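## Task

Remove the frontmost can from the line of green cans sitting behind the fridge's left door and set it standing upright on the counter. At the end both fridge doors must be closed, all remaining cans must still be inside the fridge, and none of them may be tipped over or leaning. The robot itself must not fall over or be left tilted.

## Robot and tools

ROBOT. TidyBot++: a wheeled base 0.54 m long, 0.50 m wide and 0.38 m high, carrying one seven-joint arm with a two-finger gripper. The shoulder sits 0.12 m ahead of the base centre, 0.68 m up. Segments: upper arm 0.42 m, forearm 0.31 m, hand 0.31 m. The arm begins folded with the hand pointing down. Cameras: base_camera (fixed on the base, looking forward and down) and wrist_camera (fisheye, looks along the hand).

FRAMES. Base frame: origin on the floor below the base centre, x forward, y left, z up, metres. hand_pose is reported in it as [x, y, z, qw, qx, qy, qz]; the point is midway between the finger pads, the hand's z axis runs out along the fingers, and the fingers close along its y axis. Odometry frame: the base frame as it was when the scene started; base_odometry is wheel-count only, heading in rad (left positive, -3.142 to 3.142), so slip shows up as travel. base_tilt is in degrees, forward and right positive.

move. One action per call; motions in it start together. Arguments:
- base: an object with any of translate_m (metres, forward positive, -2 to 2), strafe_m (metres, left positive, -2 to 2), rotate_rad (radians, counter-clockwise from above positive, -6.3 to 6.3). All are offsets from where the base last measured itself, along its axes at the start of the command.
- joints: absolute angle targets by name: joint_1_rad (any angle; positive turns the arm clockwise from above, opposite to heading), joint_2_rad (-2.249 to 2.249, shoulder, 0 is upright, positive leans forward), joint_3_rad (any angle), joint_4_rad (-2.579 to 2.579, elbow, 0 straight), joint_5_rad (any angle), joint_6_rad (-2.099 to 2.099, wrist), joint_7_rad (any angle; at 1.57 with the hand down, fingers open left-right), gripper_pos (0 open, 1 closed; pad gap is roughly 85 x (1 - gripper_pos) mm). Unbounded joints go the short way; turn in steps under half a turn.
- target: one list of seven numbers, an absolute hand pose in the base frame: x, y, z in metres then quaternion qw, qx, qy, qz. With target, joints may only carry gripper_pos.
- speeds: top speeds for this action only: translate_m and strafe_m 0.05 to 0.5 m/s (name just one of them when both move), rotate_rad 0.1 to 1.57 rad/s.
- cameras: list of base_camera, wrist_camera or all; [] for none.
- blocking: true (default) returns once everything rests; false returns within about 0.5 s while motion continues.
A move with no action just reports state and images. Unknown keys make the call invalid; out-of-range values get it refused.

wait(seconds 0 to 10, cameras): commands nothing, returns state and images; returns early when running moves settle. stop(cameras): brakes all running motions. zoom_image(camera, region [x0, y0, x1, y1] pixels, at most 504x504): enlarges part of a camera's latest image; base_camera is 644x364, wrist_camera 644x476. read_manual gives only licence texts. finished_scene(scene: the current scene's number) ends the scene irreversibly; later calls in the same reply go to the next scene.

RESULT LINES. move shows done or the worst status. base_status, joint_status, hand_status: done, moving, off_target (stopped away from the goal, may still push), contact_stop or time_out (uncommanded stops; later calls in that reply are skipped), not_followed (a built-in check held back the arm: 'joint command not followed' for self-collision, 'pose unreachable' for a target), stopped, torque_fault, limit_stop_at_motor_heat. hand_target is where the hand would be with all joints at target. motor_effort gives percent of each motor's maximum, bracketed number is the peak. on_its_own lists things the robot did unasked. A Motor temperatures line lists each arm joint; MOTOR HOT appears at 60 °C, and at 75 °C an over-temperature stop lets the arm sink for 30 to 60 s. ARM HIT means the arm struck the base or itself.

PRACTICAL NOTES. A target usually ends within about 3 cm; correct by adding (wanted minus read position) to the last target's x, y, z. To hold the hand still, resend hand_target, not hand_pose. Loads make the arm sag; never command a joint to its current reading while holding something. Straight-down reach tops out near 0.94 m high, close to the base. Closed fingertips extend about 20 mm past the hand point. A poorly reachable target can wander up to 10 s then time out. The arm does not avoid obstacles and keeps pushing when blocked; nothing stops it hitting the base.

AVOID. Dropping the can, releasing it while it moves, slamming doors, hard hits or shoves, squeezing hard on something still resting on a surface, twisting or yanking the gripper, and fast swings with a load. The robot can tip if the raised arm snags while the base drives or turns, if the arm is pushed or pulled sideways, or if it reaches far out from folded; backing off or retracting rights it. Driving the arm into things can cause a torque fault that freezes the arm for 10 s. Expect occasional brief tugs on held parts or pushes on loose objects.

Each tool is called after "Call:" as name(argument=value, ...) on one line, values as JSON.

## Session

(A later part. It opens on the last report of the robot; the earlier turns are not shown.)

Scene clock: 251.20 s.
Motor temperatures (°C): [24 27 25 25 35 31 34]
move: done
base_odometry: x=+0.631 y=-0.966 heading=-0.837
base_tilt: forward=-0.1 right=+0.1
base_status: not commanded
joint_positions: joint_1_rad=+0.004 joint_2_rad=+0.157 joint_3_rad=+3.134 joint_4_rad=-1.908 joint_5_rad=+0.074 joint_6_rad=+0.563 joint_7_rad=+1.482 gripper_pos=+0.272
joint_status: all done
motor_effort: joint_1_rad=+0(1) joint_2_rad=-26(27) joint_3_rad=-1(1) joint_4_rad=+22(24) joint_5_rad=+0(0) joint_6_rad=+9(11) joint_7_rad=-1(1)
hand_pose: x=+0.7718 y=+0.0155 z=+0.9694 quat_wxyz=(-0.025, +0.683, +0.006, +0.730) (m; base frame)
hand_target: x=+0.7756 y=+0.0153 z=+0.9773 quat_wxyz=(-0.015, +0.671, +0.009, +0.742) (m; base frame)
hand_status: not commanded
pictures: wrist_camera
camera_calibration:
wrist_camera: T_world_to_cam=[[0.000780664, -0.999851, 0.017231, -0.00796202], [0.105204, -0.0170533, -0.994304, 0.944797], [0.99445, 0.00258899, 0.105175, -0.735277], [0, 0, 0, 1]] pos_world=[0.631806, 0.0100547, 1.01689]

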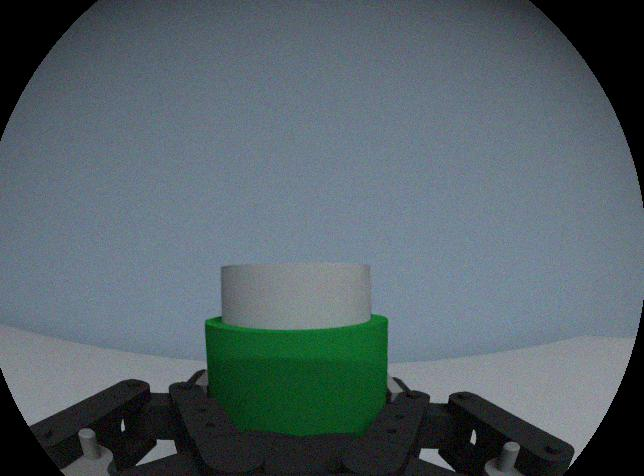

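Call:
move(joints={"joint_6_rad":0.55,"joint_2_rad":0.14})

Scene clock: 252.60 s.
Motor temperatures (°C): [24 27 25 25 35 31 34]
move: done
base_odometry: x=+0.631 y=-0.966 heading=-0.837
base_tilt: forward=-0.1 right=+0.1
base_status: not commanded
joint_positions: joint_1_rad=+0.004 joint_2_rad=+0.154 joint_3_rad=+3.134 joint_4_rad=-1.906 joint_5_rad=+0.074 joint_6_rad=+0.554 joint_7_rad=+1.482 gripper_pos=+0.272
joint_status: all done
motor_effort: joint_1_rad=+0(1) joint_2_rad=-26(26) joint_3_rad=-1(1) joint_4_rad=+22(23) joint_5_rad=+0(0) joint_6_rad=+9(10) joint_7_rad=-1(2)
hand_pose: x=+0.7712 y=+0.0153 z=+0.9693 quat_wxyz=(-0.025, +0.685, +0.006, +0.729) (m; base frame)
hand_target: x=+0.7681 y=+0.0148 z=+0.9813 quat_wxyz=(-0.014, +0.678, +0.009, +0.735) (m; base frame)
hand_status: not commanded
pictures: base_camera, wrist_camera
camera_calibration:
wrist_camera: T_world_to_cam=[[0.000273453, -0.999845, 0.0175902, -0.0080897], [0.10037, -0.0174739, -0.994797, 0.948965], [0.99495, 0.00203756, 0.10035, -0.730443], [0, 0, 0, 1]] pos_world=[0.631508, 0.00998199, 1.01747]

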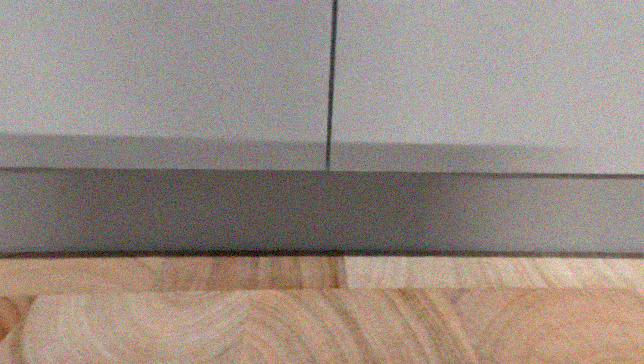

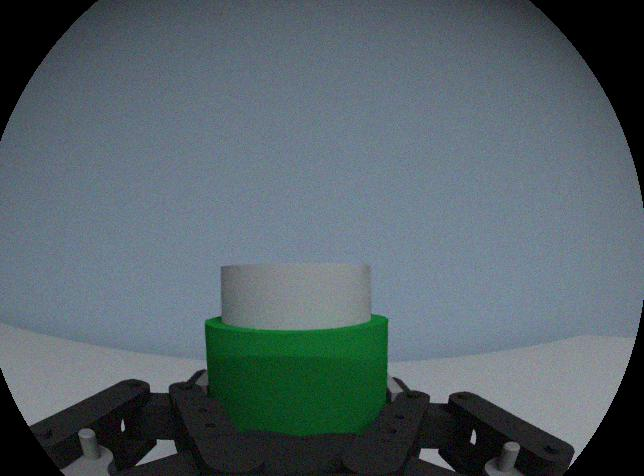

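Call:
move(joints={"joint_6_rad":0.475,"joint_2_rad":0.10})

Call:
move(joints={"joint_6_rad":0.49,"joint_2_rad":0.115})

Scene clock: 253.40 s.
Motor temperatures (°C): [24 27 25 25 35 31 34]
move: done
base_odometry: x=+0.631 y=-0.966 heading=-0.837
base_tilt: forward=-0.1 right=+0.1
base_status: not commanded
joint_positions: joint_1_rad=+0.004 joint_2_rad=+0.131 joint_3_rad=+3.134 joint_4_rad=-1.905 joint_5_rad=+0.074 joint_6_rad=+0.498 joint_7_rad=+1.482 gripper_pos=+0.272
joint_status: all done
motor_effort: joint_1_rad=+1(1) joint_2_rad=-26(28) joint_3_rad=-1(1) joint_4_rad=+23(24) joint_5_rad=+0(0) joint_6_rad=+9(10) joint_7_rad=-1(1)
hand_pose: x=+0.7657 y=+0.0143 z=+0.9684 quat_wxyz=(-0.023, +0.695, +0.005, +0.718) (m; base frame)
hand_target: x=+0.7575 y=+0.0141 z=+0.9838 quat_wxyz=(-0.013, +0.691, +0.008, +0.723) (m; base frame)
hand_status: not commanded
pictures: base_camera, wrist_camera
camera_calibration:
wrist_camera: T_world_to_cam=[[-0.00271928, -0.999801, 0.0197703, -0.00893722], [0.0704507, -0.0199128, -0.997316, 0.973928], [0.997512, -0.00131915, 0.0704908, -0.697818], [0, 0, 0, 1]] pos_world=[0.627443, 0.00953765, 1.02068]

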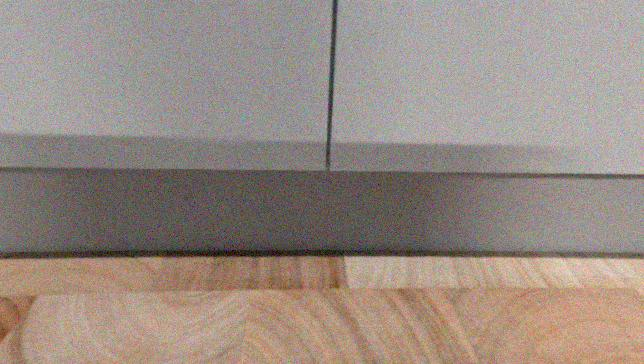

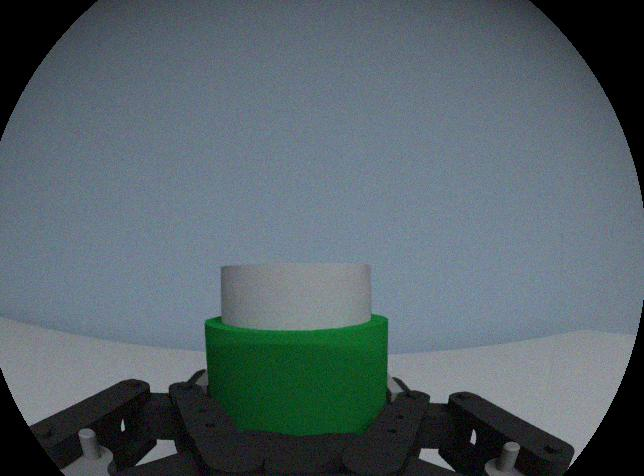

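Scene clock: 253.93 s.
Motor temperatures (°C): [24 27 25 25 35 31 34]
move: done
base_odometry: x=+0.631 y=-0.966 heading=-0.837
base_tilt: forward=-0.1 right=+0.1
base_status: not commanded
joint_positions: joint_1_rad=+0.004 joint_2_rad=+0.131 joint_3_rad=+3.134 joint_4_rad=-1.905 joint_5_rad=+0.074 joint_6_rad=+0.498 joint_7_rad=+1.482 gripper_pos=+0.272
joint_status: all done
motor_effort: joint_1_rad=+0(1) joint_2_rad=-25(26) joint_3_rad=-1(1) joint_4_rad=+23(23) joint_5_rad=+0(0) joint_6_rad=+9(10) joint_7_rad=-1(1)
hand_pose: x=+0.7657 y=+0.0143 z=+0.9683 quat_wxyz=(-0.023, +0.695, +0.005, +0.718) (m; base frame)
hand_target: x=+0.7618 y=+0.0142 z=+0.9789 quat_wxyz=(-0.013, +0.691, +0.008, +0.723) (m; base frame)
hand_status: not commanded
pictures: base_camera, wrist_camera
camera_calibration:
wrist_camera: T_world_to_cam=[[-0.00271812, -0.999801, 0.0197702, -0.0089373], [0.0703921, -0.0199125, -0.997321, 0.973938], [0.997516, -0.00131917, 0.0704322, -0.697779], [0, 0, 0, 1]] pos_world=[0.627463, 0.00953757, 1.02065]

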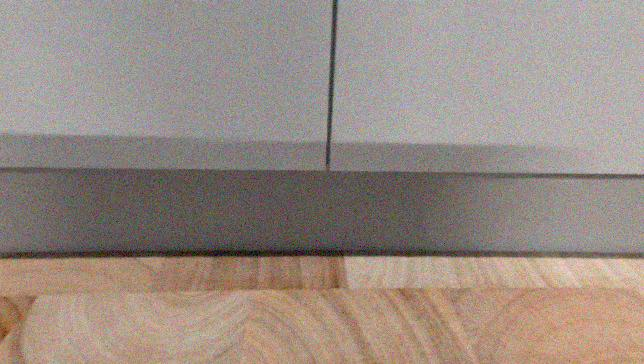

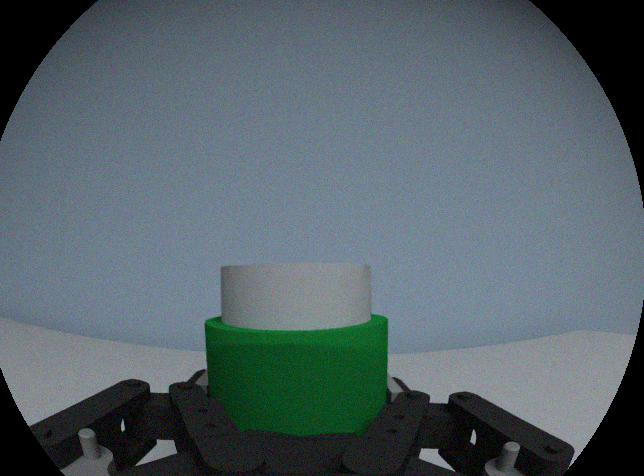

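Release slowly.

Call:
move(joints={"gripper_pos":0.3}, cameras=[])

Call:
move(joints={"gripper_pos":0.23})

Call:
move(joints={"gripper_pos":0.0})

Scene clock: 254.57 s.
Motor temperatures (°C): [24 27 25 25 35 31 34]
move: done
base_odometry: x=+0.631 y=-0.966 heading=-0.837
base_tilt: forward=-0.1 right=+0.1
base_status: not commanded
joint_positions: joint_1_rad=+0.004 joint_2_rad=+0.131 joint_3_rad=+3.134 joint_4_rad=-1.905 joint_5_rad=+0.074 joint_6_rad=+0.498 joint_7_rad=+1.482 gripper_pos=+0.272
joint_status: all done
motor_effort: joint_1_rad=+1(1) joint_2_rad=-25(26) joint_3_rad=-1(1) joint_4_rad=+23(23) joint_5_rad=+0(0) joint_6_rad=+9(10) joint_7_rad=-1(1)
hand_pose: x=+0.7657 y=+0.0143 z=+0.9683 quat_wxyz=(-0.023, +0.695, +0.005, +0.718) (m; base frame)
hand_target: x=+0.7618 y=+0.0142 z=+0.9789 quat_wxyz=(-0.013, +0.691, +0.008, +0.723) (m; base frame)
hand_status: not commanded
pictures: none
No camera images: "cameras" was empty.

Scene clock: 255.03 s.
Motor temperatures (°C): [24 27 25 25 35 31 34]
move: done
base_odometry: x=+0.631 y=-0.966 heading=-0.837
base_tilt: forward=-0.1 right=+0.1
base_status: not commanded
joint_positions: joint_1_rad=+0.004 joint_2_rad=+0.131 joint_3_rad=+3.134 joint_4_rad=-1.902 joint_5_rad=+0.074 joint_6_rad=+0.498 joint_7_rad=+1.482 gripper_pos=+0.230
joint_status: all done
motor_effort: joint_1_rad=+0(1) joint_2_rad=-24(26) joint_3_rad=-1(1) joint_4_rad=+21(22) joint_5_rad=+0(0) joint_6_rad=+8(10) joint_7_rad=-1(1)
hand_pose: x=+0.7661 y=+0.0143 z=+0.9700 quat_wxyz=(-0.022, +0.694, +0.005, +0.719) (m; base frame)
hand_target: x=+0.7618 y=+0.0142 z=+0.9789 quat_wxyz=(-0.013, +0.691, +0.008, +0.723) (m; base frame)
hand_status: not commanded
pictures: base_camera, wrist_camera
camera_calibration:
wrist_camera: T_world_to_cam=[[-0.00278711, -0.999795, 0.0200568, -0.00919458], [0.0731877, -0.020207, -0.997113, 0.973223], [0.997314, -0.00131116, 0.073229, -0.700815], [0, 0, 0, 1]] pos_world=[0.62768, 0.00955435, 1.02192]

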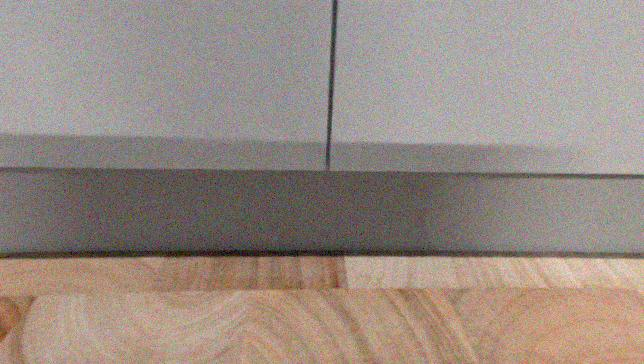

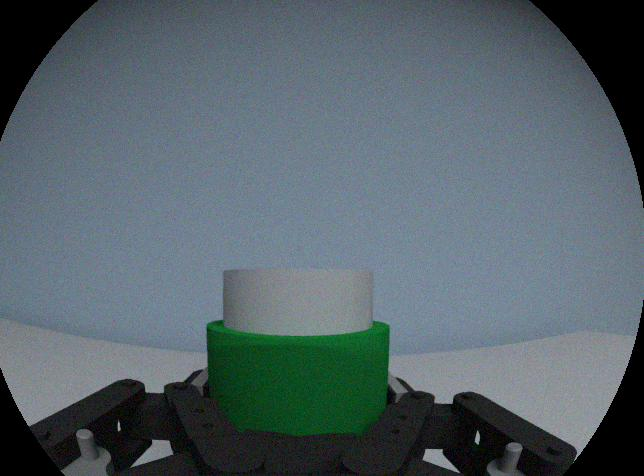

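Scene clock: 255.67 s.
Motor temperatures (°C): [24 27 25 25 35 31 34]
move: done
base_odometry: x=+0.631 y=-0.966 heading=-0.837
base_tilt: forward=-0.1 right=+0.1
base_status: not commanded
joint_positions: joint_1_rad=+0.004 joint_2_rad=+0.131 joint_3_rad=+3.134 joint_4_rad=-1.902 joint_5_rad=+0.074 joint_6_rad=+0.498 joint_7_rad=+1.482 gripper_pos=+0.000
joint_status: all done
motor_effort: joint_1_rad=+0(1) joint_2_rad=-24(24) joint_3_rad=-2(2) joint_4_rad=+21(22) joint_5_rad=+0(0) joint_6_rad=+8(9) joint_7_rad=-1(1)
hand_pose: x=+0.7661 y=+0.0143 z=+0.9700 quat_wxyz=(-0.022, +0.694, +0.005, +0.719) (m; base frame)
hand_target: x=+0.7618 y=+0.0142 z=+0.9789 quat_wxyz=(-0.013, +0.691, +0.008, +0.723) (m; base frame)
hand_status: not commanded
pictures: base_camera, wrist_camera
camera_calibration:
wrist_camera: T_world_to_cam=[[-0.00278711, -0.999795, 0.0200568, -0.00919458], [0.0731877, -0.020207, -0.997113, 0.973223], [0.997314, -0.00131116, 0.073229, -0.700815], [0, 0, 0, 1]] pos_world=[0.62768, 0.00955435, 1.02192]

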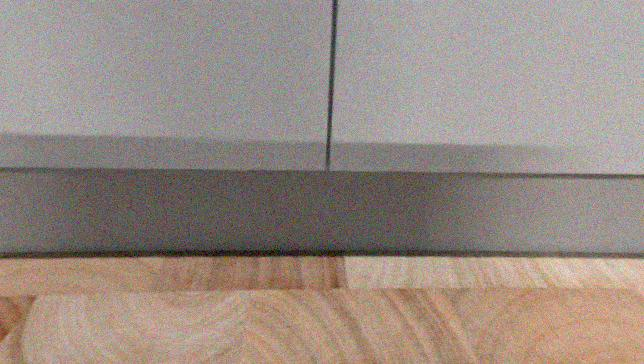

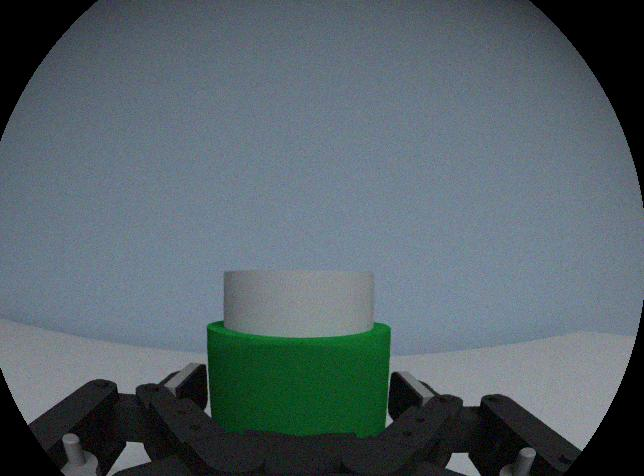

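Call:
move(base={"translate_m":-0.25}, speeds={"translate_m":0.15})

Scene clock: 257.97 s.
Motor temperatures (°C): [24 27 25 25 35 31 34]
move: done
base_odometry: x=+0.464 y=-0.780 heading=-0.837
base_tilt: forward=-0.1 right=+0.1
base_status: done
joint_positions: joint_1_rad=+0.004 joint_2_rad=+0.124 joint_3_rad=+3.134 joint_4_rad=-1.900 joint_5_rad=+0.074 joint_6_rad=+0.498 joint_7_rad=+1.482 gripper_pos=+0.000
joint_status: not commanded
motor_effort: joint_1_rad=+0(1) joint_2_rad=-24(29) joint_3_rad=-1(2) joint_4_rad=+22(22) joint_5_rad=+0(0) joint_6_rad=+8(9) joint_7_rad=-1(1)
hand_pose: x=+0.7644 y=+0.0143 z=+0.9751 quat_wxyz=(-0.022, +0.691, +0.005, +0.722) (m; base frame)
hand_target: x=+0.7618 y=+0.0142 z=+0.9789 quat_wxyz=(-0.013, +0.691, +0.008, +0.723) (m; base frame)
hand_status: not commanded
pictures: base_camera, wrist_camera
camera_calibration:
wrist_camera: T_world_to_cam=[[-0.00292208, -0.999795, 0.0200535, -0.00916975], [0.0812734, -0.0202247, -0.996487, 0.971685], [0.996688, -0.001282, 0.0813158, -0.706969], [0, 0, 0, 1]] pos_world=[0.625628, 0.00957782, 1.02594]

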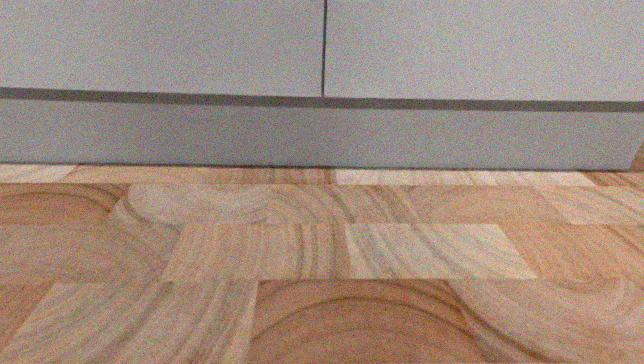

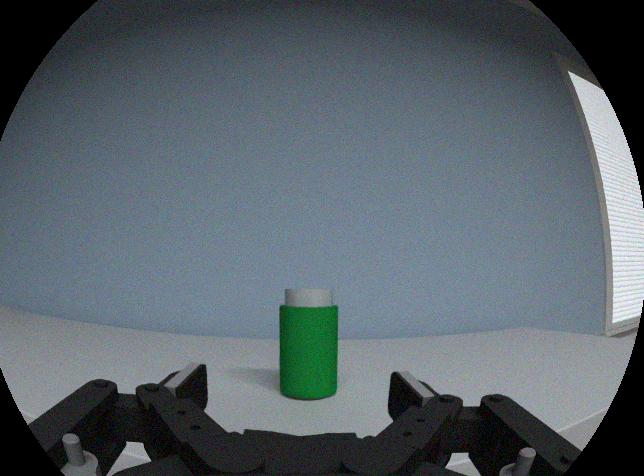

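Standing upright.

Call:
finished_scene(scene=1)

The scene is finished.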